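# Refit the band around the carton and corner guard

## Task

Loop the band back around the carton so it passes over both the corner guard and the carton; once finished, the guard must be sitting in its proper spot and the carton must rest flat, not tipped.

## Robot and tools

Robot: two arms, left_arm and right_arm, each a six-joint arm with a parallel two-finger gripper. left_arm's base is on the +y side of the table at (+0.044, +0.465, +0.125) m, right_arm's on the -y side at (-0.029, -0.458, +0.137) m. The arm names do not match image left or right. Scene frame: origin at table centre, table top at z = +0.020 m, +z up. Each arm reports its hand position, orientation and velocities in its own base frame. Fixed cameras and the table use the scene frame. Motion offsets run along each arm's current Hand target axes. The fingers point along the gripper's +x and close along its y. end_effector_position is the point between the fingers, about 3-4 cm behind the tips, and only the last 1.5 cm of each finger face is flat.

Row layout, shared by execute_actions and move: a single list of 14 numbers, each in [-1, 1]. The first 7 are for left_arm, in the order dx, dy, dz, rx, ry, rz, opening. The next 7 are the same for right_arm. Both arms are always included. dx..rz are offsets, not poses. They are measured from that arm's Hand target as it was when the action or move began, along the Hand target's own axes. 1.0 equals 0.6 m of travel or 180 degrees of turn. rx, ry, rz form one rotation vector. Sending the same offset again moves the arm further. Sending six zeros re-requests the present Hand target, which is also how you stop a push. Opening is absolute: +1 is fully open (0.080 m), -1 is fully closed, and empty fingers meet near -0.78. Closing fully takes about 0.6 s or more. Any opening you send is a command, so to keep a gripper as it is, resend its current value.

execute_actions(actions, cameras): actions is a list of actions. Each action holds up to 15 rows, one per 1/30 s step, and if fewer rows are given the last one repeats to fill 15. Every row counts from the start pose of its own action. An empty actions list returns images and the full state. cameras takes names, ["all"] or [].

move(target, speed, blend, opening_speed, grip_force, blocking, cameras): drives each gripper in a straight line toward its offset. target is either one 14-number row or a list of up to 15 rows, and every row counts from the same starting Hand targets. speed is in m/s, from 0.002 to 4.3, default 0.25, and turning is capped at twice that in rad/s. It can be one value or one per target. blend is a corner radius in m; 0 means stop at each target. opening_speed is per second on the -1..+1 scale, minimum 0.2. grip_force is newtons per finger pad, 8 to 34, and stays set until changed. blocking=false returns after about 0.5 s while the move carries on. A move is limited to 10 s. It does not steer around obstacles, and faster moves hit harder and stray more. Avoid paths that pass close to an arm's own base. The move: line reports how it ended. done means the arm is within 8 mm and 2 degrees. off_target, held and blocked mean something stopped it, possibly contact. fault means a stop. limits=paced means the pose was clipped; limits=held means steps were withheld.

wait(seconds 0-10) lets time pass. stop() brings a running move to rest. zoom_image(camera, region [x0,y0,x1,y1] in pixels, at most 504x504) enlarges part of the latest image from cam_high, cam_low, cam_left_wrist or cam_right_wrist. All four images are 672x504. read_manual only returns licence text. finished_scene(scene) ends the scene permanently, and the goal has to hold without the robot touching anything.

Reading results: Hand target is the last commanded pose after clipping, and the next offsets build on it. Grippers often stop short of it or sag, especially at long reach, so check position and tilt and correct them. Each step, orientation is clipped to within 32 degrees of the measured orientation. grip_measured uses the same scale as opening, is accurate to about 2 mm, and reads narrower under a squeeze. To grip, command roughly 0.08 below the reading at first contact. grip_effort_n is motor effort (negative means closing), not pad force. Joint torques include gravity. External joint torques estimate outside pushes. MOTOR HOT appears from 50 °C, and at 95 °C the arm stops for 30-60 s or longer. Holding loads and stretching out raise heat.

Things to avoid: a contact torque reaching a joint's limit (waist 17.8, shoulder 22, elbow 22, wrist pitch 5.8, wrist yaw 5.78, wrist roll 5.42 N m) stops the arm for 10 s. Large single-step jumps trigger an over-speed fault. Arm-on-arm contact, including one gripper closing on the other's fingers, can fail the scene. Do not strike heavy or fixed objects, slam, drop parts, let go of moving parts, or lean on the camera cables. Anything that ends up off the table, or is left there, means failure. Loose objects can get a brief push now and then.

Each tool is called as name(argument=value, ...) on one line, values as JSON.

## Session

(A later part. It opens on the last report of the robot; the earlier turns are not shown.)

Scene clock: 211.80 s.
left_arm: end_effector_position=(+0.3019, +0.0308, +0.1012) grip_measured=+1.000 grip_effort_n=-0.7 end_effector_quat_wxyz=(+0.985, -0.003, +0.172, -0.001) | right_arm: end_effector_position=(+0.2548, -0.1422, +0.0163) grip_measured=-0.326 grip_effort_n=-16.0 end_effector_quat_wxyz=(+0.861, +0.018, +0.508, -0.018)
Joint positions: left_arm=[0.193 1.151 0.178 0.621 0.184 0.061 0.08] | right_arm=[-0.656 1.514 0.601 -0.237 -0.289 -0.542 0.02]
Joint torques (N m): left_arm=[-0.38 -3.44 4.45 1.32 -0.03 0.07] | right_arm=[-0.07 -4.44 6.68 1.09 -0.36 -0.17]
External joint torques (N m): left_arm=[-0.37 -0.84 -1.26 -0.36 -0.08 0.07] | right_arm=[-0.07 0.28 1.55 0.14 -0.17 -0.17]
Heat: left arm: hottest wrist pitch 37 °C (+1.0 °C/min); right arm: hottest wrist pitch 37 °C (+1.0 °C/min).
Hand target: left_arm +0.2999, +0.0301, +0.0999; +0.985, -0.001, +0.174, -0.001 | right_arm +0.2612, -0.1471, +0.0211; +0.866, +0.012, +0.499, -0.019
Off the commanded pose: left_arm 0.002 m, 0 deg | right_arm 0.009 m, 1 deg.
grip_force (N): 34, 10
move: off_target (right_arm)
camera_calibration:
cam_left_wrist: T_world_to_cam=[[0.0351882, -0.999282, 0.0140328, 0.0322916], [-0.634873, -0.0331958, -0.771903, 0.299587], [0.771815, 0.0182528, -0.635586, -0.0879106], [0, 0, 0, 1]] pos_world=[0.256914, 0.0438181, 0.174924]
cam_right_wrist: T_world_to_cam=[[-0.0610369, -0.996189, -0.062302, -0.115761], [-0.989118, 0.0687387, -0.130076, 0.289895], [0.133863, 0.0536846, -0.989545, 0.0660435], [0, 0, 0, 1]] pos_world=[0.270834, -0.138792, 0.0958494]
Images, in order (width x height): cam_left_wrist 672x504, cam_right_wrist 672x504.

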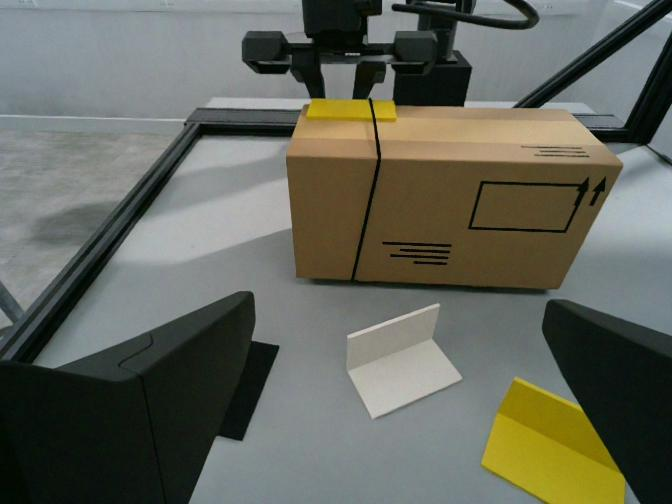

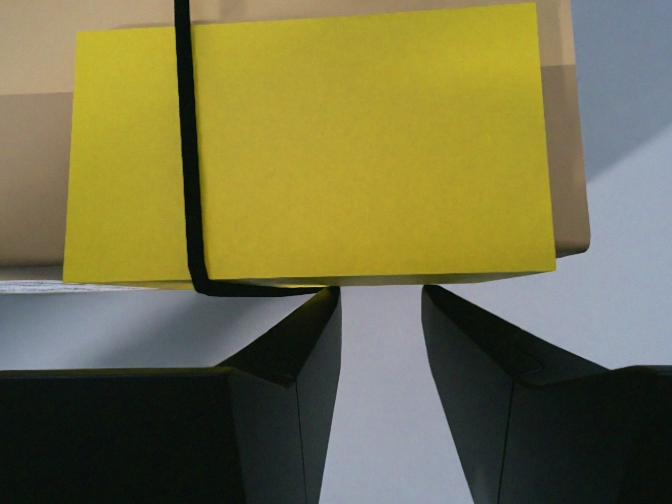

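move(target=[[0,0,0,0,0,0,1, -0.015,0,-0.026,0,0,0,-0.33],[0,0,0,0,0,0,1, -0.114,0.0368,0.0654,0,0.1667,0,-0.33],[0,0,0,0,0,0,1, -0.0699,0.0596,0.0753,0,0.1667,0,-0.58]], speed=0.12, blend=[0,0.01,0], grip_force=[34,34], cameras=["cam_left_wrist","cam_right_wrist"])

zoom_image(camera="cam_right_wrist", region=[240, 200, 480, 360])

zoom_image(camera="cam_left_wrist", region=[270, 80, 480, 300])

Scene clock: 216.93 s.
left_arm: end_effector_position=(+0.3019, +0.0308, +0.1012) grip_measured=+1.000 grip_effort_n=-0.7 end_effector_quat_wxyz=(+0.985, -0.003, +0.172, -0.001) | right_arm: end_effector_position=(+0.2787, -0.1118, +0.0813) grip_measured=-0.575 grip_effort_n=-16.0 end_effector_quat_wxyz=(+0.708, +0.015, +0.706, -0.014)
Joint positions: left_arm=[0.193 1.151 0.178 0.621 0.184 0.061 0.08] | right_arm=[-0.383 1.709 1.206 -1.066 -0.002 -0.342 0.009]
Joint torques (N m): left_arm=[-0.26 -3.45 4.43 1.27 -0.06 0.11] | right_arm=[0.21 -5.78 5.56 0.27 0 0.18]
External joint torques (N m): left_arm=[-0.24 -0.86 -1.25 -0.4 -0.11 0.11] | right_arm=[0.19 0.89 0.01 -0.06 0.02 0.18]
Heat: left arm: hottest wrist pitch 37 °C (+1.0 °C/min); right arm: hottest wrist pitch 37 °C (+1.0 °C/min).
Hand target: left_arm +0.2999, +0.0301, +0.0999; +0.985, -0.001, +0.174, -0.001 | right_arm +0.2808, -0.1123, +0.0800; +0.707, +0.016, +0.707, -0.016
Off the commanded pose: left_arm 0.002 m, 0 deg | right_arm 0.002 m, 0 deg.
move: done
camera_calibration:
cam_left_wrist: T_world_to_cam=[[0.0351882, -0.999282, 0.0140328, 0.0322916], [-0.634873, -0.0331958, -0.771903, 0.299587], [0.771815, 0.0182528, -0.635586, -0.0879106], [0, 0, 0, 1]] pos_world=[0.256914, 0.0438181, 0.174924]
cam_right_wrist: T_world_to_cam=[[-0.0748652, -0.996398, -0.0398179, -0.0778859], [-0.930141, 0.0553806, 0.363003, 0.261783], [-0.359491, 0.0642126, -0.930937, 0.259416], [0, 0, 0, 1]] pos_world=[0.330922, -0.108761, 0.14337]
Images, in order (width x height): cam_left_wrist 672x504, cam_right_wrist 672x504.

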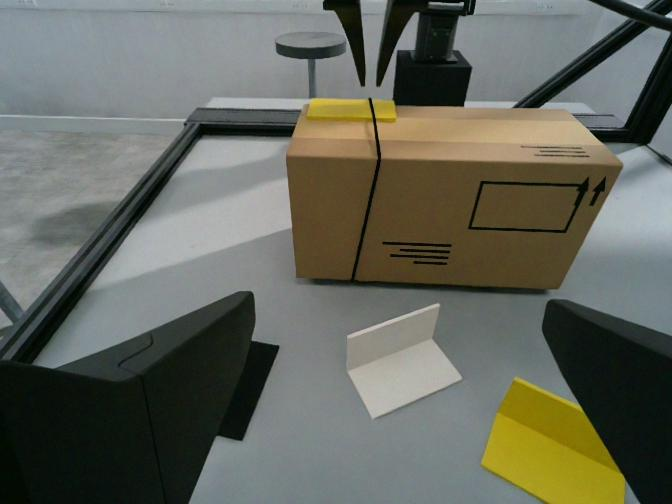

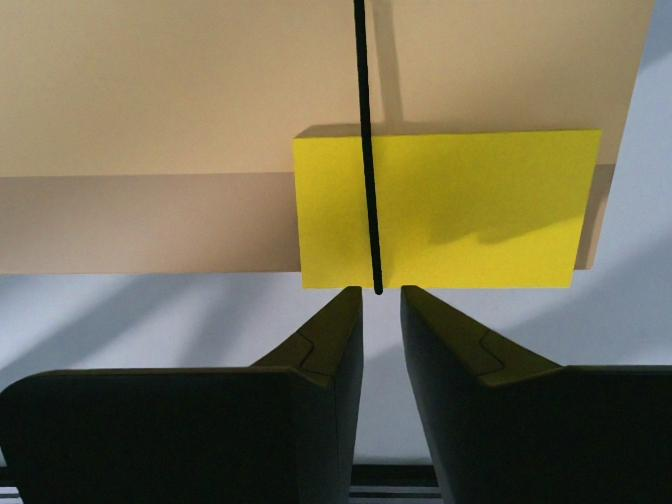

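Scaled by 2.100 from the camera's 672x504 image, which has a finer 960x720 frame.

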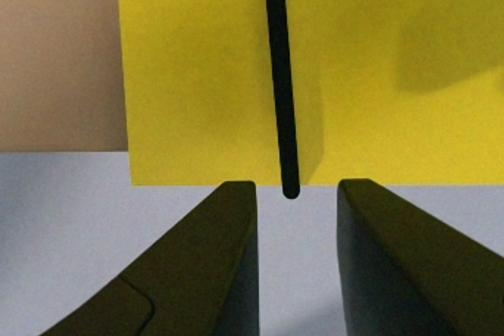

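Scaled by 2.291 from the camera's 672x504 image, which has a finer 960x720 frame.

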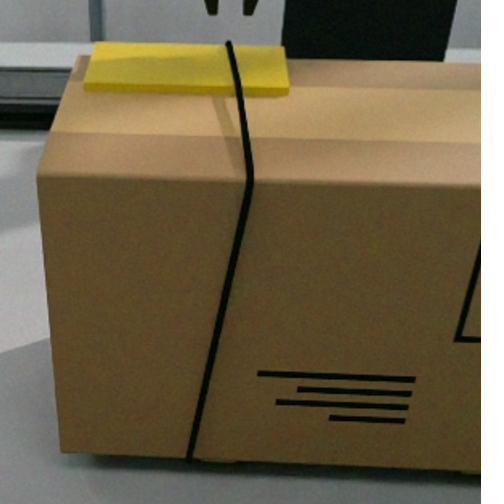

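move(target=[0,0,0,0,0,0,1, 0.0308,0,0,0,0,0,-0.58], speed=0.05, cameras=["cam_right_wrist"])

zoom_image(camera="cam_right_wrist", region=[240, 200, 480, 360])

Scene clock: 218.03 s.
left_arm: end_effector_position=(+0.3019, +0.0308, +0.1012) grip_measured=+1.000 grip_effort_n=-1.2 end_effector_quat_wxyz=(+0.985, -0.003, +0.172, -0.001) | right_arm: end_effector_position=(+0.2826, -0.1134, +0.0670) grip_measured=-0.576 grip_effort_n=-16.0 end_effector_quat_wxyz=(+0.713, +0.013, +0.701, -0.016)
Joint positions: left_arm=[0.193 1.151 0.178 0.621 0.184 0.061 0.08] | right_arm=[-0.383 1.728 1.169 -0.995 -0.002 -0.342 0.009]
Joint torques (N m): left_arm=[-0.28 -3.45 4.29 1.26 -0.05 0.11] | right_arm=[0.22 -5.72 3.94 0.4 -0.01 0.17]
External joint torques (N m): left_arm=[-0.29 -0.87 -1.38 -0.4 -0.09 0.11] | right_arm=[0.23 1 -1.57 0.03 0.01 0.17]
Heat: left arm: hottest wrist pitch 37 °C (+1.0 °C/min); right arm: hottest wrist pitch 37 °C (+1.0 °C/min).
Hand target: left_arm +0.2999, +0.0301, +0.0999; +0.985, -0.001, +0.174, -0.001 | right_arm +0.2808, -0.1122, +0.0616; +0.707, +0.016, +0.707, -0.016
Off the commanded pose: left_arm 0.002 m, 0 deg | right_arm 0.006 m, 1 deg.
move: done
camera_calibration:
cam_right_wrist: T_world_to_cam=[[-0.0742899, -0.996622, -0.0349958, -0.0803415], [-0.934987, 0.0574053, 0.350006, 0.2732], [-0.346815, 0.0587225, -0.936093, 0.24389], [0, 0, 0, 1]] pos_world=[0.334055, -0.110075, 0.12987]
Images, in order (width x height): cam_right_wrist 672x504.

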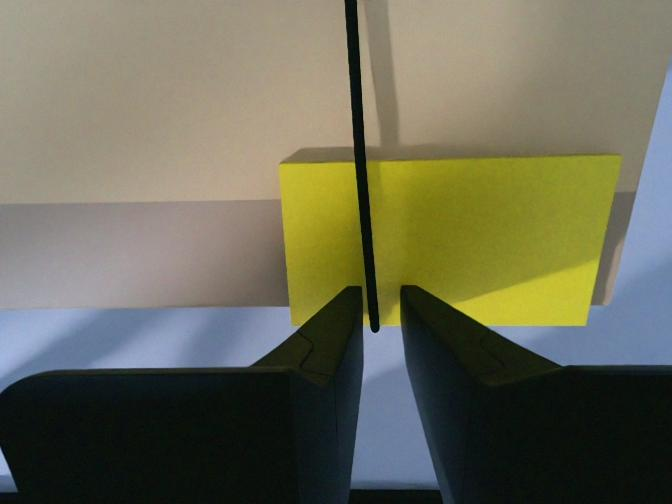

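Scaled by 2.100 from the camera's 672x504 image, which has a finer 960x720 frame.

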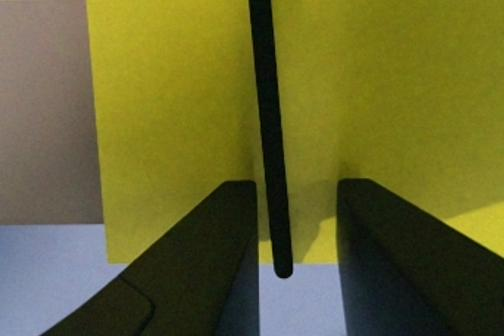

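move(target=[[0,0,0,0,0,0,1, 0.008,0,0,0,0,0,-0.58],[0,0,0,0,0,0,1, 0.008,0,0,0,0,0,-1.0]], speed=0.05, cameras=["cam_right_wrist"])

zoom_image(camera="cam_right_wrist", region=[240, 200, 480, 360])

Scene clock: 219.43 s.
left_arm: end_effector_position=(+0.3019, +0.0308, +0.1012) grip_measured=+1.000 grip_effort_n=-1.2 end_effector_quat_wxyz=(+0.985, -0.003, +0.172, -0.001) | right_arm: end_effector_position=(+0.2834, -0.1131, +0.0654) grip_measured=-0.770 grip_effort_n=-33.7 end_effector_quat_wxyz=(+0.714, +0.012, +0.700, -0.016)
Joint positions: left_arm=[0.193 1.151 0.178 0.621 0.184 0.061 0.08] | right_arm=[-0.381 1.728 1.162 -0.983 -0.002 -0.342 0]
Joint torques (N m): left_arm=[-0.24 -3.56 4.33 1.3 -0.05 0.14] | right_arm=[0.04 -5.04 3.37 0.85 -0.02 0.18]
External joint torques (N m): left_arm=[-0.22 -0.96 -1.34 -0.36 -0.1 0.14] | right_arm=[0.01 1.7 -2.13 0.48 0.01 0.18]
Heat: left arm: hottest wrist pitch 37 °C (+0.0 °C/min); right arm: hottest wrist pitch 37 °C (+2.0 °C/min).
Hand target: left_arm +0.2999, +0.0301, +0.0999; +0.985, -0.001, +0.174, -0.001 | right_arm +0.2809, -0.1122, +0.0568; +0.707, +0.016, +0.707, -0.015
Off the commanded pose: left_arm 0.002 m, 0 deg | right_arm 0.009 m, 1 deg.
move: off_target (right_arm); target 2's new opening was sent with right_arm's hand 0.009 m and 1 deg from that target
camera_calibration:
cam_right_wrist: T_world_to_cam=[[-0.0722788, -0.996823, -0.0334612, -0.0806589], [-0.936726, 0.0563234, 0.345503, 0.275084], [-0.342521, 0.0563165, -0.937821, 0.24121], [0, 0, 0, 1]] pos_world=[0.334468, -0.10948, 0.12847]
Images, in order (width x height): cam_right_wrist 672x504.

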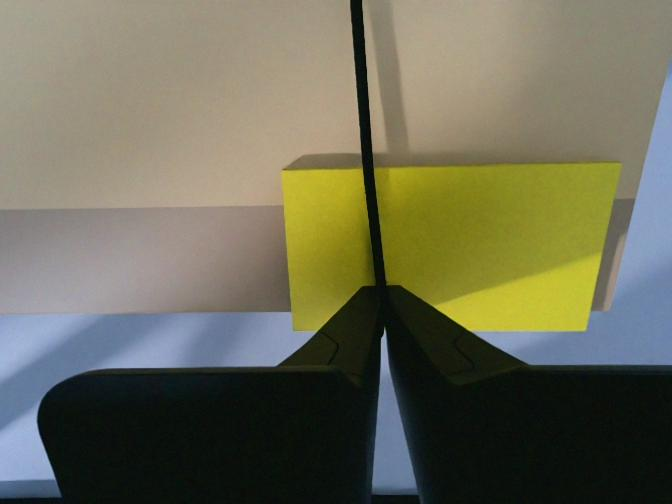

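Scaled by 2.100 from the camera's 672x504 image, which has a finer 960x720 frame.

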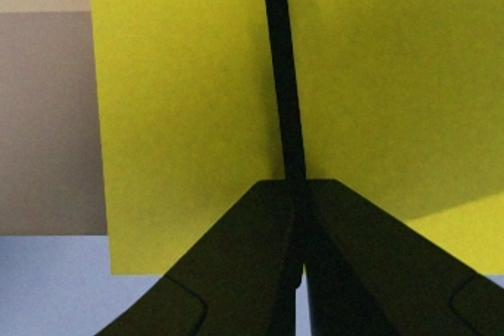

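move(target=[[0,0,0,0,0,0,1, -0.0225,0,0,0,0,0,-1.0],[0,0,0,0,0,0,1, -0.0295,0,-0.015,0,0,0,-1.0]], speed=0.04, blend=[0.003,0], cameras=["cam_left_wrist","cam_right_wrist"])

zoom_image(camera="cam_right_wrist", region=[240, 200, 480, 360])

zoom_image(camera="cam_left_wrist", region=[270, 80, 480, 300])

Scene clock: 221.30 s.
left_arm: end_effector_position=(+0.3019, +0.0308, +0.1012) grip_measured=+1.000 grip_effort_n=-1.2 end_effector_quat_wxyz=(+0.985, -0.003, +0.172, -0.001) | right_arm: end_effector_position=(+0.2772, -0.1117, +0.0716) grip_measured=-0.771 grip_effort_n=-29.1 end_effector_quat_wxyz=(+0.709, +0.016, +0.705, -0.014)
Joint positions: left_arm=[0.193 1.151 0.178 0.621 0.184 0.061 0.08] | right_arm=[-0.385 1.712 1.17 -1.025 -0.004 -0.342 0]
Joint torques (N m): left_arm=[-0.26 -3.48 4.37 1.28 -0.03 0.08] | right_arm=[-0.41 -8.99 3.82 -0.63 0.03 -0.11]
External joint torques (N m): left_arm=[-0.28 -0.91 -1.3 -0.39 -0.07 0.08] | right_arm=[-0.45 -2.38 -1.71 -0.98 0.06 -0.11]
Heat: left arm: hottest wrist pitch 37 °C (+0.0 °C/min); right arm: hottest wrist pitch 37 °C (+2.0 °C/min).
Hand target: left_arm +0.2999, +0.0301, +0.0999; +0.985, -0.001, +0.174, -0.001 | right_arm +0.2718, -0.1118, +0.0745; +0.707, +0.016, +0.707, -0.016
Off the commanded pose: left_arm 0.002 m, 0 deg | right_arm 0.006 m, 0 deg.
move: done; blend cut to 0 m at target 1
camera_calibration:
cam_left_wrist: T_world_to_cam=[[0.0351882, -0.999282, 0.0140328, 0.0322916], [-0.634873, -0.0331958, -0.771903, 0.299587], [0.771815, 0.0182528, -0.635586, -0.0879106], [0, 0, 0, 1]] pos_world=[0.256914, 0.0438181, 0.174924]
cam_right_wrist: T_world_to_cam=[[-0.076983, -0.99622, -0.0402361, -0.0777089], [-0.930929, 0.0573708, 0.360664, 0.264542], [-0.356993, 0.065222, -0.931827, 0.24941], [0, 0, 0, 1]] pos_world=[0.329325, -0.108859, 0.133869]
Images, in order (width x height): cam_left_wrist 672x504, cam_right_wrist 672x504.

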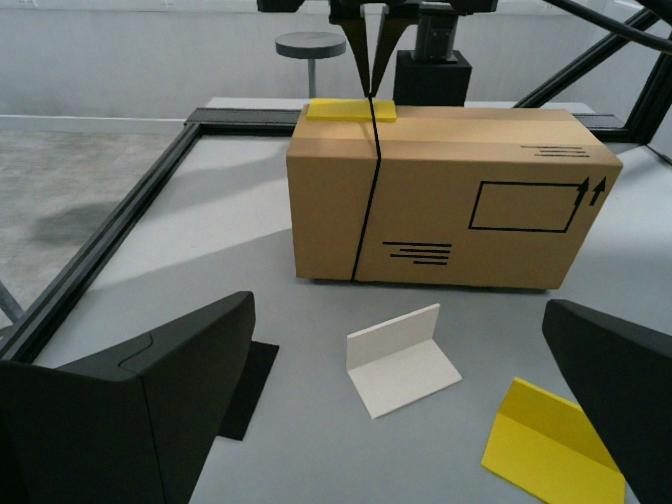

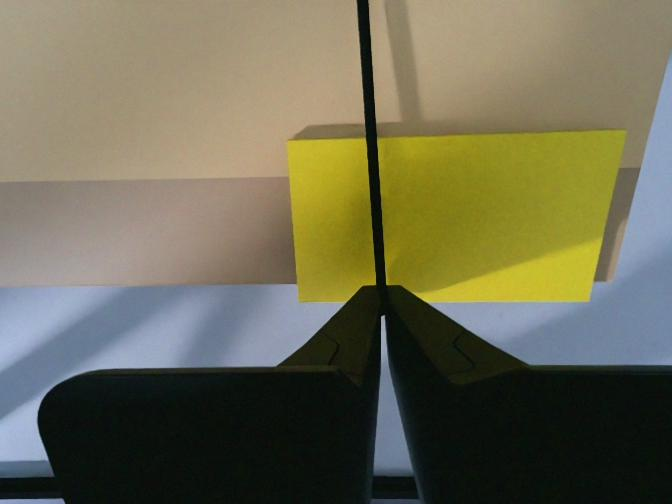

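Scaled by 2.100 from the camera's 672x504 image, which has a finer 960x720 frame.

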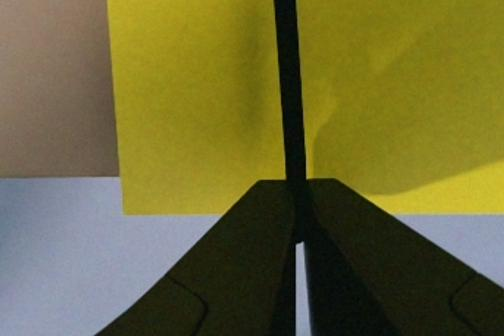

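Scaled by 2.291 from the camera's 672x504 image, which has a finer 960x720 frame.

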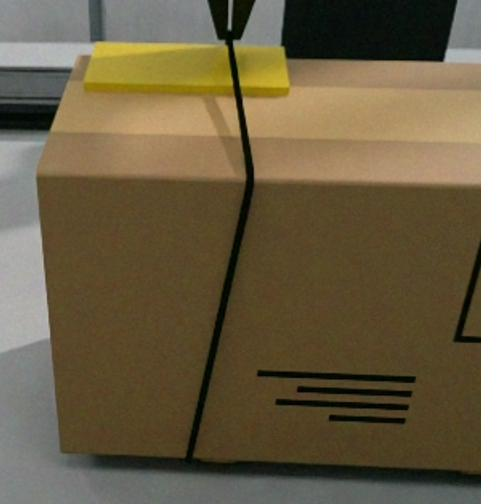

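move(target=[0,0,0,0,0,0,1, -0.002,-0.0165,-0.004,0,0,0,-1.0], speed=0.03, cameras=["cam_left_wrist","cam_right_wrist"])

zoom_image(camera="cam_left_wrist", region=[270, 80, 480, 300])

Scene clock: 222.30 s.
left_arm: end_effector_position=(+0.3019, +0.0308, +0.1012) grip_measured=+1.000 grip_effort_n=-1.6 end_effector_quat_wxyz=(+0.985, -0.003, +0.172, -0.001) | right_arm: end_effector_position=(+0.2730, -0.1198, +0.0716) grip_measured=-0.771 grip_effort_n=-28.6 end_effector_quat_wxyz=(+0.708, +0.018, +0.706, -0.013)
Joint positions: left_arm=[0.193 1.151 0.178 0.621 0.184 0.061 0.08] | right_arm=[-0.417 1.712 1.17 -1.028 -0.007 -0.374 0]
Joint torques (N m): left_arm=[-0.3 -3.36 4.29 1.28 -0.05 0.12] | right_arm=[-0.7 -8.61 4.75 -0.76 0.16 -0.19]
External joint torques (N m): left_arm=[-0.28 -0.77 -1.42 -0.38 -0.1 0.11] | right_arm=[-0.69 -2.03 -0.74 -1.1 0.18 -0.19]
Heat: left arm: hottest wrist pitch 37 °C (+0.0 °C/min); right arm: hottest wrist pitch 37 °C (+2.0 °C/min).
Hand target: left_arm +0.2999, +0.0301, +0.0999; +0.985, -0.001, +0.174, -0.001 | right_arm +0.2690, -0.1217, +0.0757; +0.707, +0.016, +0.707, -0.016
Off the commanded pose: left_arm 0.002 m, 0 deg | right_arm 0.006 m, 0 deg.
move: done
camera_calibration:
cam_left_wrist: T_world_to_cam=[[0.0351882, -0.999282, 0.0140328, 0.0322916], [-0.634873, -0.0331958, -0.771903, 0.299587], [0.771815, 0.0182528, -0.635586, -0.0879106], [0, 0, 0, 1]] pos_world=[0.256914, 0.0438181, 0.174924]
cam_right_wrist: T_world_to_cam=[[-0.0777956, -0.99596, -0.0448516, -0.0855684], [-0.930322, 0.0563489, 0.362389, 0.260661], [-0.358398, 0.0699187, -0.930947, 0.249384], [0, 0, 0, 1]] pos_world=[0.325221, -0.117347, 0.133865]
Images, in order (width x height): cam_left_wrist 672x504, cam_right_wrist 672x504.

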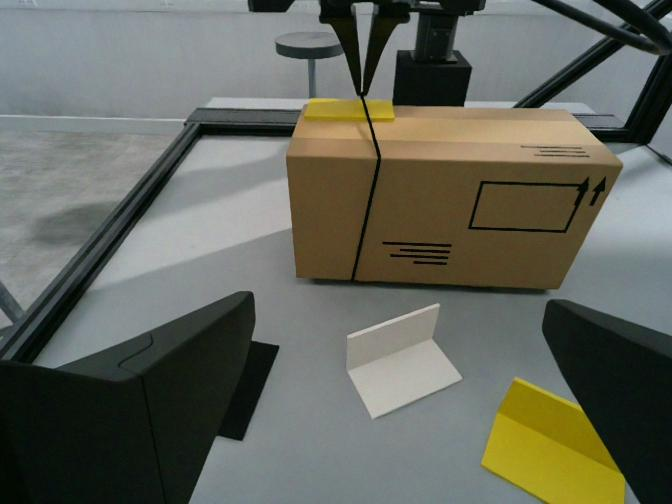

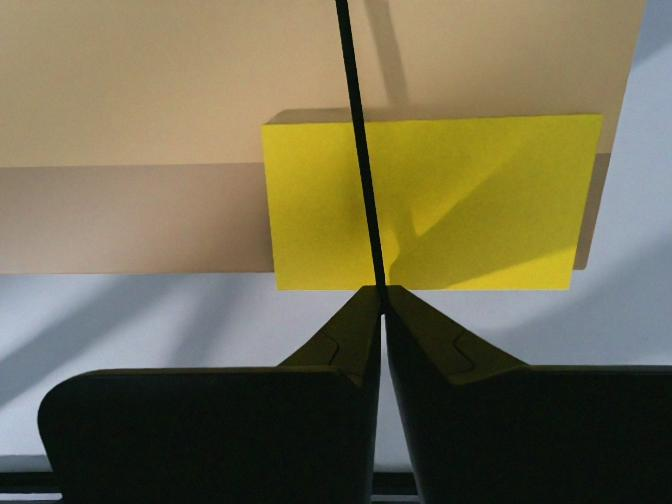

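Scaled by 2.291 from the camera's 672x504 image, which has a finer 960x720 frame.

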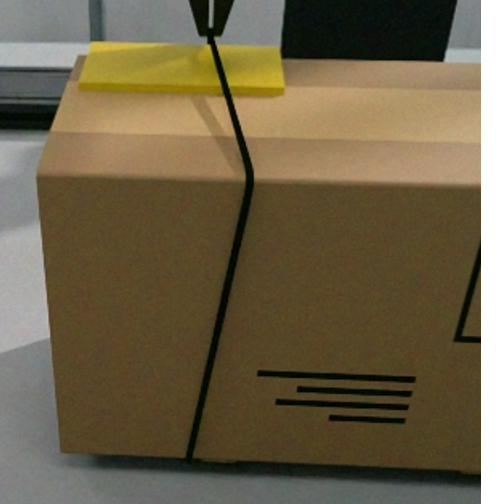

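move(target=[[0,0,0,0,0,0,1, 0.004,0,0.015,0,0,0,-1.0],[0,0,0,0,0,0,1, 0.0165,0,0.015,0,0,0,-1.0]], speed=0.04, blend=[0.004,0], cameras=["cam_left_wrist","cam_right_wrist"])

zoom_image(camera="cam_left_wrist", region=[270, 80, 480, 300])

Scene clock: 224.03 s.
left_arm: end_effector_position=(+0.3019, +0.0308, +0.1012) grip_measured=+1.000 grip_effort_n=-1.2 end_effector_quat_wxyz=(+0.985, -0.003, +0.172, -0.001) | right_arm: end_effector_position=(+0.2809, -0.1218, +0.0703) grip_measured=-0.771 grip_effort_n=-28.1 end_effector_quat_wxyz=(+0.714, +0.014, +0.700, -0.014)
Joint positions: left_arm=[0.193 1.151 0.178 0.621 0.184 0.061 0.08] | right_arm=[-0.413 1.73 1.185 -1.009 -0.007 -0.374 0]
Joint torques (N m): left_arm=[-0.4 -3.39 4.23 1.33 -0.06 0.11] | right_arm=[-0.07 -6.03 4.06 0.13 0.15 0.13]
External joint torques (N m): left_arm=[-0.4 -0.77 -1.52 -0.36 -0.1 0.11] | right_arm=[-0.06 0.72 -1.45 -0.23 0.18 0.13]
Heat: left arm: hottest wrist pitch 37 °C (+0.0 °C/min); right arm: hottest wrist pitch 37 °C (+2.0 °C/min).
Hand target: left_arm +0.2999, +0.0301, +0.0999; +0.985, -0.001, +0.174, -0.001 | right_arm +0.2779, -0.1220, +0.0658; +0.707, +0.016, +0.707, -0.016
Off the commanded pose: left_arm 0.002 m, 0 deg | right_arm 0.005 m, 1 deg.
move: done; blend cut to 0 m at target 1
camera_calibration:
cam_left_wrist: T_world_to_cam=[[0.0351882, -0.999282, 0.0140328, 0.0322916], [-0.634873, -0.0331958, -0.771903, 0.299587], [0.771815, 0.0182528, -0.635586, -0.0879106], [0, 0, 0, 1]] pos_world=[0.256914, 0.0438181, 0.174924]
cam_right_wrist: T_world_to_cam=[[-0.072606, -0.996587, -0.0392779, -0.0889094], [-0.936044, 0.054494, 0.347638, 0.271058], [-0.344311, 0.0620064, -0.936806, 0.246569], [0, 0, 0, 1]] pos_world=[0.332163, -0.118666, 0.133265]
Images, in order (width x height): cam_left_wrist 672x504, cam_right_wrist 672x504.

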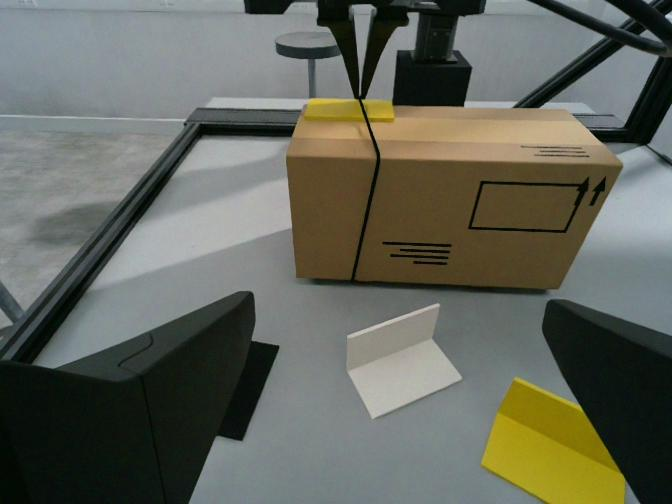

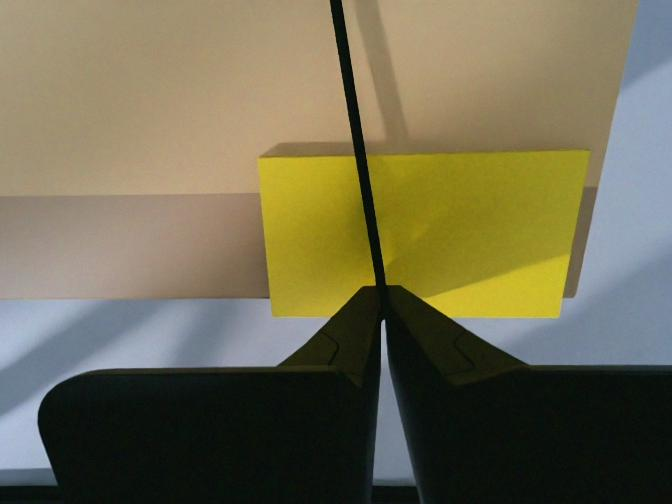

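Scaled by 2.291 from the camera's 672x504 image, which has a finer 960x720 frame.

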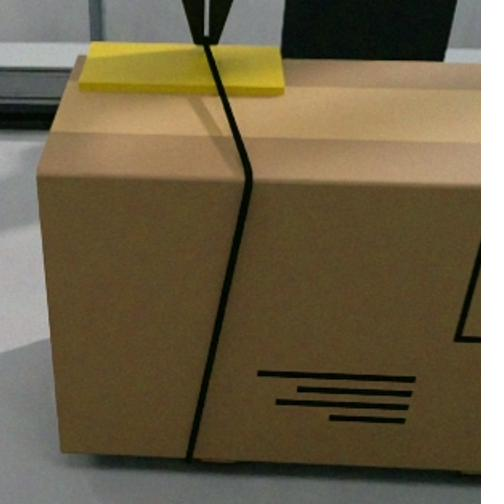

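move(target=[[0,0,0,0,0,0,1, 0.0095,0,0.002,0,0,0,-1.0],[0,0,0,0,0,0,1, 0.0095,0,0.002,0,0,0,-0.5]], speed=0.04, cameras=["cam_left_wrist","cam_right_wrist"])

zoom_image(camera="cam_right_wrist", region=[240, 200, 480, 360])

zoom_image(camera="cam_left_wrist", region=[270, 80, 480, 300])

Scene clock: 226.13 s.
left_arm: end_effector_position=(+0.3019, +0.0308, +0.1012) grip_measured=+1.000 grip_effort_n=-1.2 end_effector_quat_wxyz=(+0.985, -0.003, +0.172, -0.001) | right_arm: end_effector_position=(+0.2824, -0.1225, +0.0669) grip_measured=-0.505 grip_effort_n=20.7 end_effector_quat_wxyz=(+0.715, +0.011, +0.699, -0.015)
Joint positions: left_arm=[0.193 1.151 0.178 0.621 0.184 0.061 0.08] | right_arm=[-0.412 1.735 1.177 -0.989 -0.004 -0.374 0.012]
Joint torques (N m): left_arm=[-0.13 -3.36 4.47 1.32 -0.07 0.09] | right_arm=[-0.06 -5.41 3.82 0.28 0.05 0.16]
External joint torques (N m): left_arm=[-0.12 -0.73 -1.25 -0.37 -0.12 0.08] | right_arm=[0.01 1.32 -1.69 -0.11 0.07 0.16]
Heat: left arm: hottest wrist pitch 37 °C (+0.0 °C/min); right arm: hottest wrist pitch 37 °C (+1.0 °C/min).
Hand target: left_arm +0.2999, +0.0301, +0.0999; +0.985, -0.001, +0.174, -0.001 | right_arm +0.2792, -0.1221, +0.0601; +0.707, +0.016, +0.707, -0.016
Off the commanded pose: left_arm 0.002 m, 0 deg | right_arm 0.008 m, 1 deg.
move: done
camera_calibration:
cam_left_wrist: T_world_to_cam=[[0.0351882, -0.999282, 0.0140328, 0.0322916], [-0.634873, -0.0331958, -0.771903, 0.299587], [0.771815, 0.0182528, -0.635586, -0.0879106], [0, 0, 0, 1]] pos_world=[0.256914, 0.0438181, 0.174924]
cam_right_wrist: T_world_to_cam=[[-0.0713868, -0.996857, -0.0343458, -0.090343], [-0.937599, 0.0553155, 0.343289, 0.274374], [-0.340311, 0.056709, -0.938602, 0.242341], [0, 0, 0, 1]] pos_world=[0.333275, -0.118979, 0.130169]
Images, in order (width x height): cam_left_wrist 672x504, cam_right_wrist 672x504.

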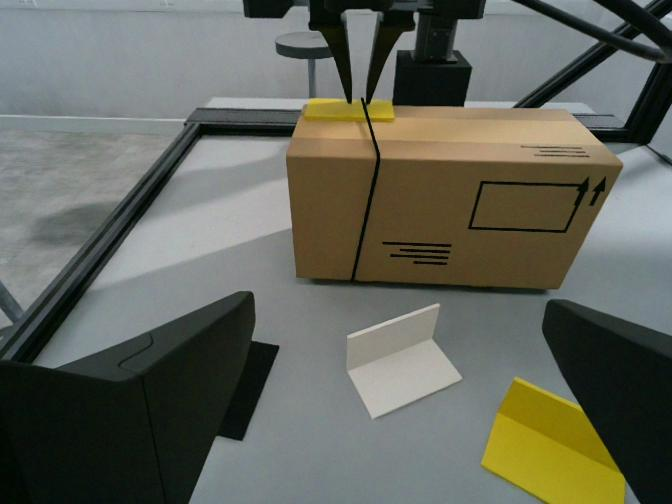

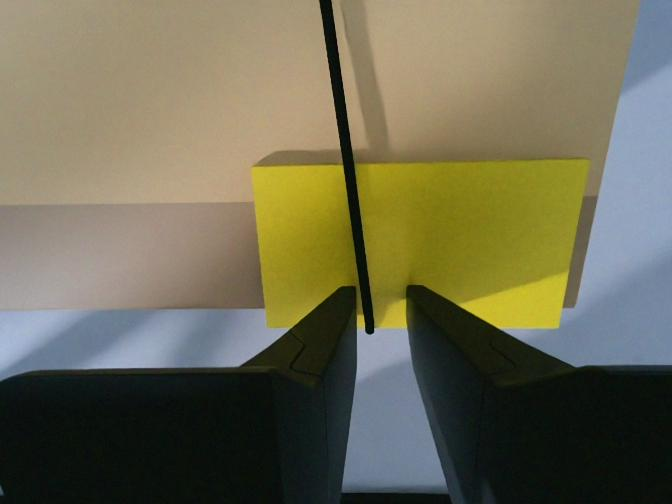

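Scaled by 2.100 from the camera's 672x504 image, which has a finer 960x720 frame.

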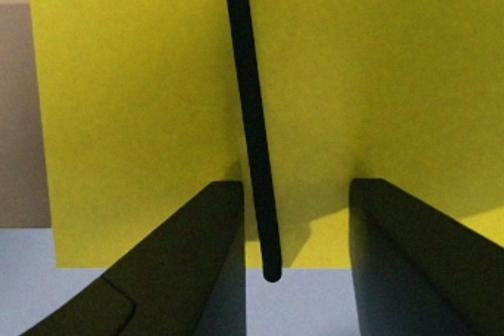

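Scaled by 2.291 from the camera's 672x504 image, which has a finer 960x720 frame.

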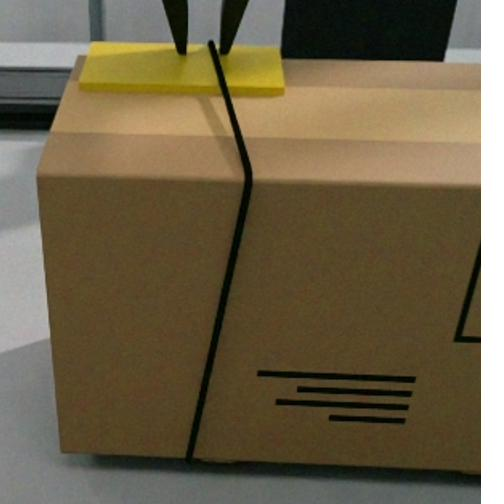

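move(target=[[0,0,0,0,0,0,1, 0,0.006,0,0,0,0,-0.45],[0,0,0,0,0,0,1, -0.05,0.006,0,0,0,0,-0.45]], speed=0.05, cameras=["cam_left_wrist","cam_right_wrist"])

zoom_image(camera="cam_left_wrist", region=[270, 80, 480, 300])

Scene clock: 229.33 s.
left_arm: end_effector_position=(+0.3019, +0.0308, +0.1012) grip_measured=+1.000 grip_effort_n=-0.7 end_effector_quat_wxyz=(+0.985, -0.003, +0.172, -0.001) | right_arm: end_effector_position=(+0.2771, -0.1186, +0.0851) grip_measured=-0.454 grip_effort_n=19.8 end_effector_quat_wxyz=(+0.702, +0.016, +0.712, -0.013)
Joint positions: left_arm=[0.193 1.151 0.178 0.621 0.184 0.061 0.08] | right_arm=[-0.404 1.723 1.238 -1.102 0.001 -0.363 0.015]
Joint torques (N m): left_arm=[-0.28 -3.58 4.41 1.27 -0.03 0.11] | right_arm=[0.2 -8.13 5.54 -0.02 -0.11 0.17]
External joint torques (N m): left_arm=[-0.29 -0.98 -1.27 -0.4 -0.07 0.11] | right_arm=[0.24 -1.38 -0.03 -0.33 -0.09 0.17]
Heat: left arm: hottest wrist pitch 37 °C (+0.0 °C/min); right arm: hottest elbow 36 °C (+2.0 °C/min).
Hand target: left_arm +0.2999, +0.0301, +0.0999; +0.985, -0.001, +0.174, -0.001 | right_arm +0.2794, -0.1185, +0.0901; +0.707, +0.016, +0.707, -0.016
Off the commanded pose: left_arm 0.002 m, 0 deg | right_arm 0.005 m, 1 deg.
move: done
camera_calibration:
cam_left_wrist: T_world_to_cam=[[0.0351882, -0.999282, 0.0140328, 0.0322916], [-0.634873, -0.0331958, -0.771903, 0.299587], [0.771815, 0.0182528, -0.635586, -0.0879106], [0, 0, 0, 1]] pos_world=[0.256914, 0.0438181, 0.174924]
cam_right_wrist: T_world_to_cam=[[-0.0762981, -0.996178, -0.042509, -0.0839785], [-0.923662, 0.0545583, 0.379305, 0.255958], [-0.375536, 0.0682042, -0.924295, 0.267264], [0, 0, 0, 1]] pos_world=[0.330379, -0.115851, 0.146375]
Images, in order (width x height): cam_left_wrist 672x504, cam_right_wrist 672x504.

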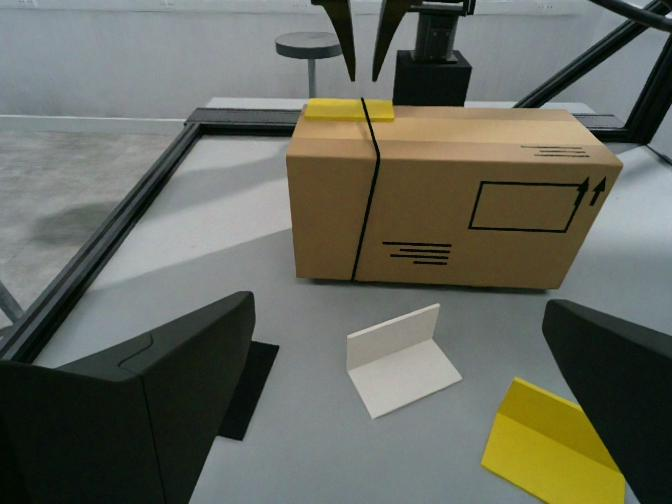

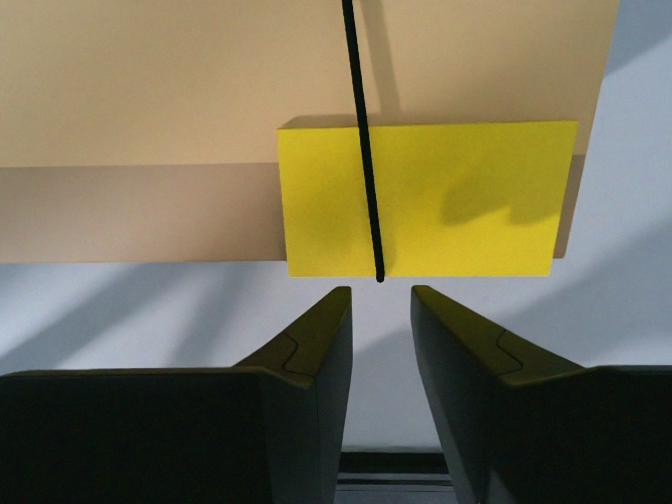

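Scaled by 2.291 from the camera's 672x504 image, which has a finer 960x720 frame.

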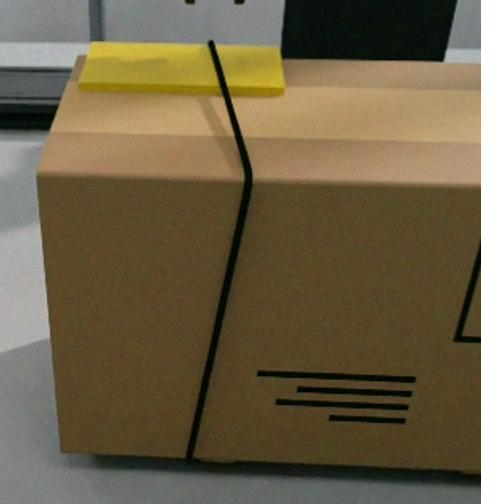

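move(target=[[0,0,0,0,0,0,1, -0.12,0,-0.03,0,0,0,-0.45],[0,0,0,0,0,0,1, -0.19,-0.2,-0.19,0,-0.278,0,-0.45]], speed=0.2, blend=[0.02,0], cameras=["cam_high","cam_low","cam_right_wrist","cam_left_wrist"])

Scene clock: 232.80 s.
left_arm: end_effector_position=(+0.3019, +0.0308, +0.1012) grip_measured=+1.000 grip_effort_n=-0.7 end_effector_quat_wxyz=(+0.985, -0.003, +0.172, -0.001) | right_arm: end_effector_position=(+0.1599, -0.2328, +0.2052) grip_measured=-0.454 grip_effort_n=19.3 end_effector_quat_wxyz=(+0.939, +0.006, +0.342, -0.024)
Joint positions: left_arm=[0.193 1.151 0.178 0.621 0.184 0.061 0.08] | right_arm=[-1.376 1.342 1.127 -1.072 -0.836 -1.202 0.015]
Joint torques (N m): left_arm=[-0.31 -3.55 4.25 1.31 -0.08 0.07] | right_arm=[-0.15 -3.65 5.42 0.29 -0.67 -0.22]
External joint torques (N m): left_arm=[-0.32 -1.01 -1.37 -0.33 -0.12 0.07] | right_arm=[-0.17 0.73 -0.71 -0.42 -0.17 -0.22]
Heat: left arm: hottest wrist pitch 37 °C (+0.0 °C/min); right arm: hottest elbow 36 °C (+2.0 °C/min).
Hand target: left_arm +0.2999, +0.0301, +0.0999; +0.985, -0.001, +0.174, -0.001 | right_arm +0.1599, -0.2334, +0.2039; +0.940, +0.008, +0.341, -0.021
Off the commanded pose: left_arm 0.002 m, 0 deg | right_arm 0.002 m, 0 deg.
move: done
camera_calibration:
cam_left_wrist: T_world_to_cam=[[0.0351882, -0.999282, 0.0140328, 0.0322916], [-0.634873, -0.0331958, -0.771903, 0.299587], [0.771815, 0.0182528, -0.635586, -0.0879106], [0, 0, 0, 1]] pos_world=[0.256914, 0.0438181, 0.174924]
cam_right_wrist: T_world_to_cam=[[-0.0418698, -0.998042, -0.0464573, -0.206752], [-0.876576, 0.0590071, -0.477633, 0.277805], [0.479439, 0.020725, -0.877331, 0.184677], [0, 0, 0, 1]] pos_world=[0.146319, -0.226567, 0.285106]

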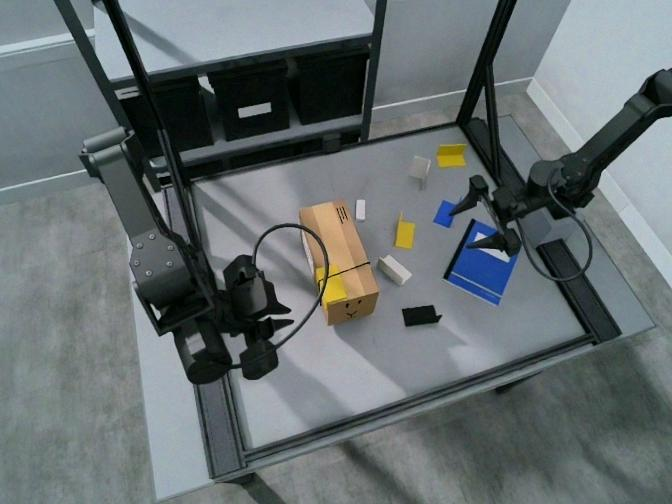

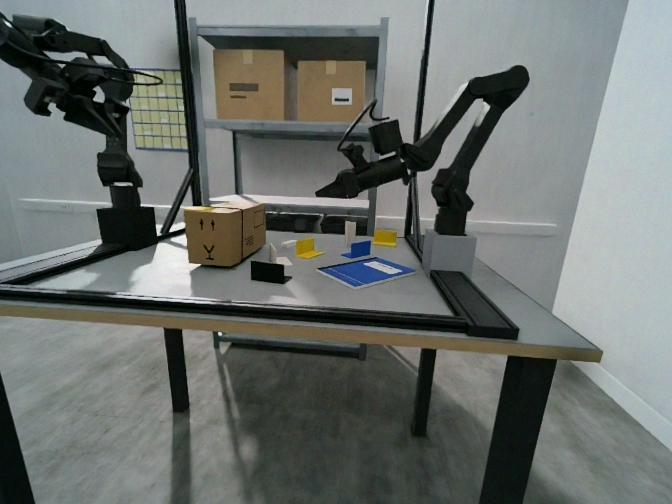

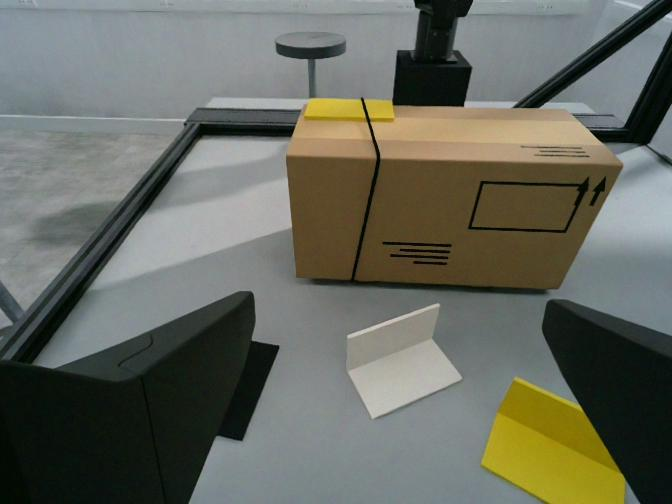

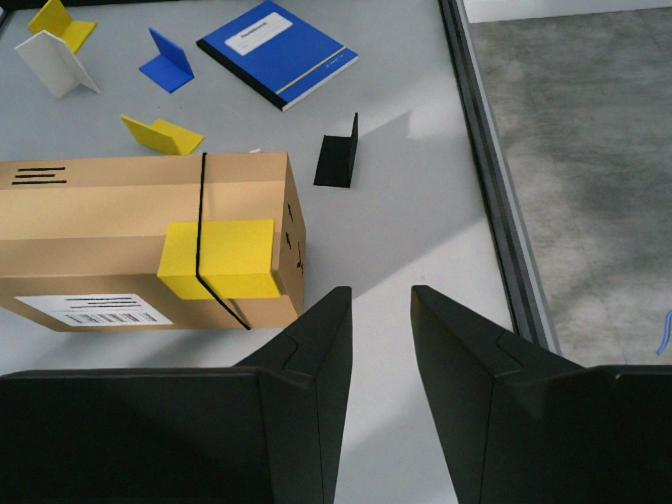

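move(target=[0,0,0,0,0,0,1, -0.0255,-0.15,-0.021,0.107,0,-0.128,-0.45], speed=0.2, cameras=["cam_high","cam_right_wrist"])

Scene clock: 235.10 s.
left_arm: end_effector_position=(+0.3019, +0.0308, +0.1012) grip_measured=+1.000 grip_effort_n=-1.6 end_effector_quat_wxyz=(+0.985, -0.003, +0.172, -0.001) | right_arm: end_effector_position=(+0.1363, -0.3221, +0.2088) grip_measured=-0.454 grip_effort_n=19.8 end_effector_quat_wxyz=(+0.904, +0.088, +0.326, -0.264)
Joint positions: left_arm=[0.193 1.151 0.178 0.621 0.184 0.061 0.08] | right_arm=[-1.422 1.369 1.109 -0.634 -0.617 -0.641 0.015]
Joint torques (N m): left_arm=[-0.38 -3.45 4.31 1.3 -0.04 0.12] | right_arm=[0.01 -4.41 5.19 1.06 -0.31 0.15]
External joint torques (N m): left_arm=[-0.39 -0.84 -1.41 -0.37 -0.08 0.12] | right_arm=[0.02 0.71 -1.46 -0.18 0 0.15]
Heat: left arm: hottest wrist pitch 37 °C (+0.0 °C/min); right arm: hottest elbow 36 °C (+2.0 °C/min).
Hand target: left_arm +0.2999, +0.0301, +0.0999; +0.985, -0.001, +0.174, -0.001 | right_arm +0.1360, -0.3224, +0.2039; +0.902, +0.096, +0.328, -0.264
Off the commanded pose: left_arm 0.002 m, 0 deg | right_arm 0.005 m, 1 deg.
move: done
camera_calibration:
cam_right_wrist: T_world_to_cam=[[-0.527899, -0.848453, -0.038094, -0.183996], [-0.731718, 0.477123, -0.486768, 0.380939], [0.431175, -0.22909, -0.8727, 0.126059], [0, 0, 0, 1]] pos_world=[0.127255, -0.308988, 0.288431]
Images, in order (width x height): cam_high 672x504, cam_right_wrist 672x504.

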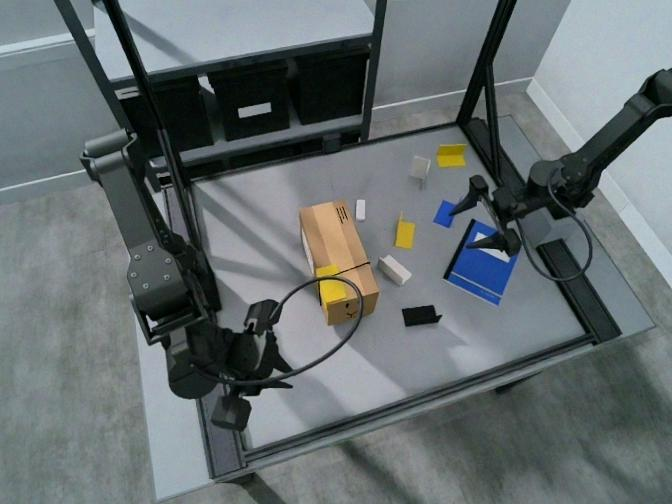

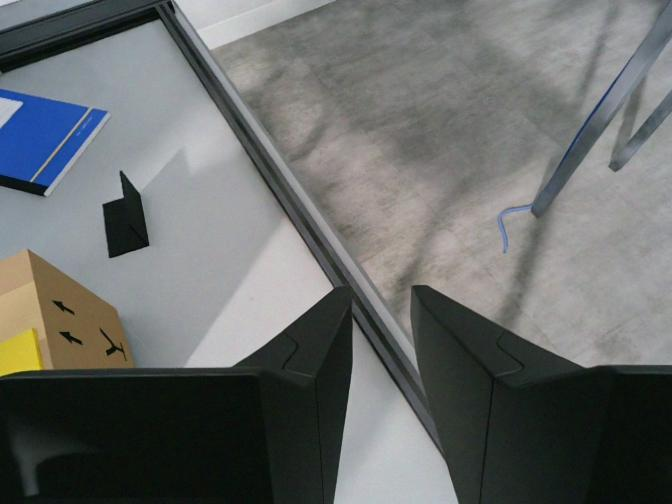

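execute_actions(actions=[], cameras=["cam_low"])

Scene clock: 235.40 s.
left_arm: end_effector_position=(+0.3019, +0.0308, +0.1012) grip_measured=+1.000 grip_effort_n=-1.2 end_effector_quat_wxyz=(+0.985, -0.003, +0.172, -0.001) | right_arm: end_effector_position=(+0.1363, -0.3221, +0.2088) grip_measured=-0.454 grip_effort_n=19.8 end_effector_quat_wxyz=(+0.903, +0.088, +0.326, -0.264)
Joint positions: left_arm=[0.193 1.151 0.178 0.621 0.184 0.061 0.08] | right_arm=[-1.422 1.369 1.109 -0.634 -0.617 -0.641 0.015]
Joint velocities: within noise
Joint torques (N m): left_arm=[-0.28 -3.37 4.3 1.27 -0.07 0.1] | right_arm=[-0.01 -4.4 5.19 1.04 -0.3 0.17]
External joint torques (N m): left_arm=[-0.29 -0.75 -1.45 -0.42 -0.11 0.1] | right_arm=[-0.01 0.68 -1.38 -0.18 0.02 0.16]
Motor temperatures (°C): left_arm=[25 31 36 37 28 34] | right_arm=[28 34 36 36 29 31]
Heat: left arm: hottest wrist pitch 37 °C (+0.0 °C/min); right arm: hottest elbow 36 °C (+2.0 °C/min).
Hand target: left_arm +0.2999, +0.0301, +0.0999; +0.985, -0.001, +0.174, -0.001 | right_arm +0.1360, -0.3224, +0.2039; +0.902, +0.096, +0.328, -0.264
Tool commands: left_gripper/opening=+1.0 right_gripper/opening=-0.45
Off the commanded pose: left_arm 0.002 m, 0 deg | right_arm 0.005 m, 1 deg.
Images, in order (width x height): cam_low 672x504.

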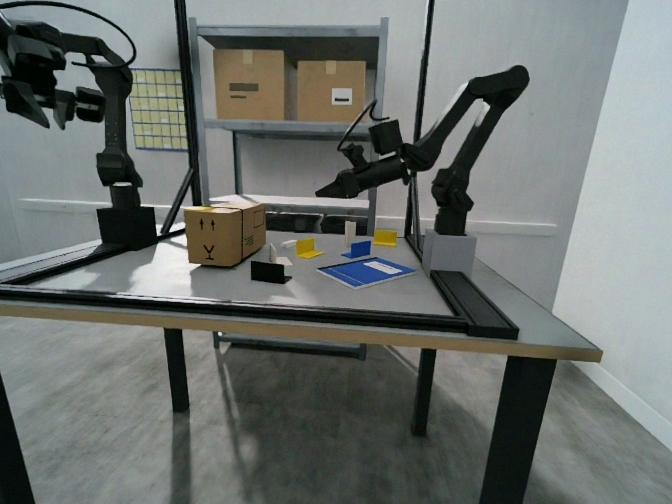

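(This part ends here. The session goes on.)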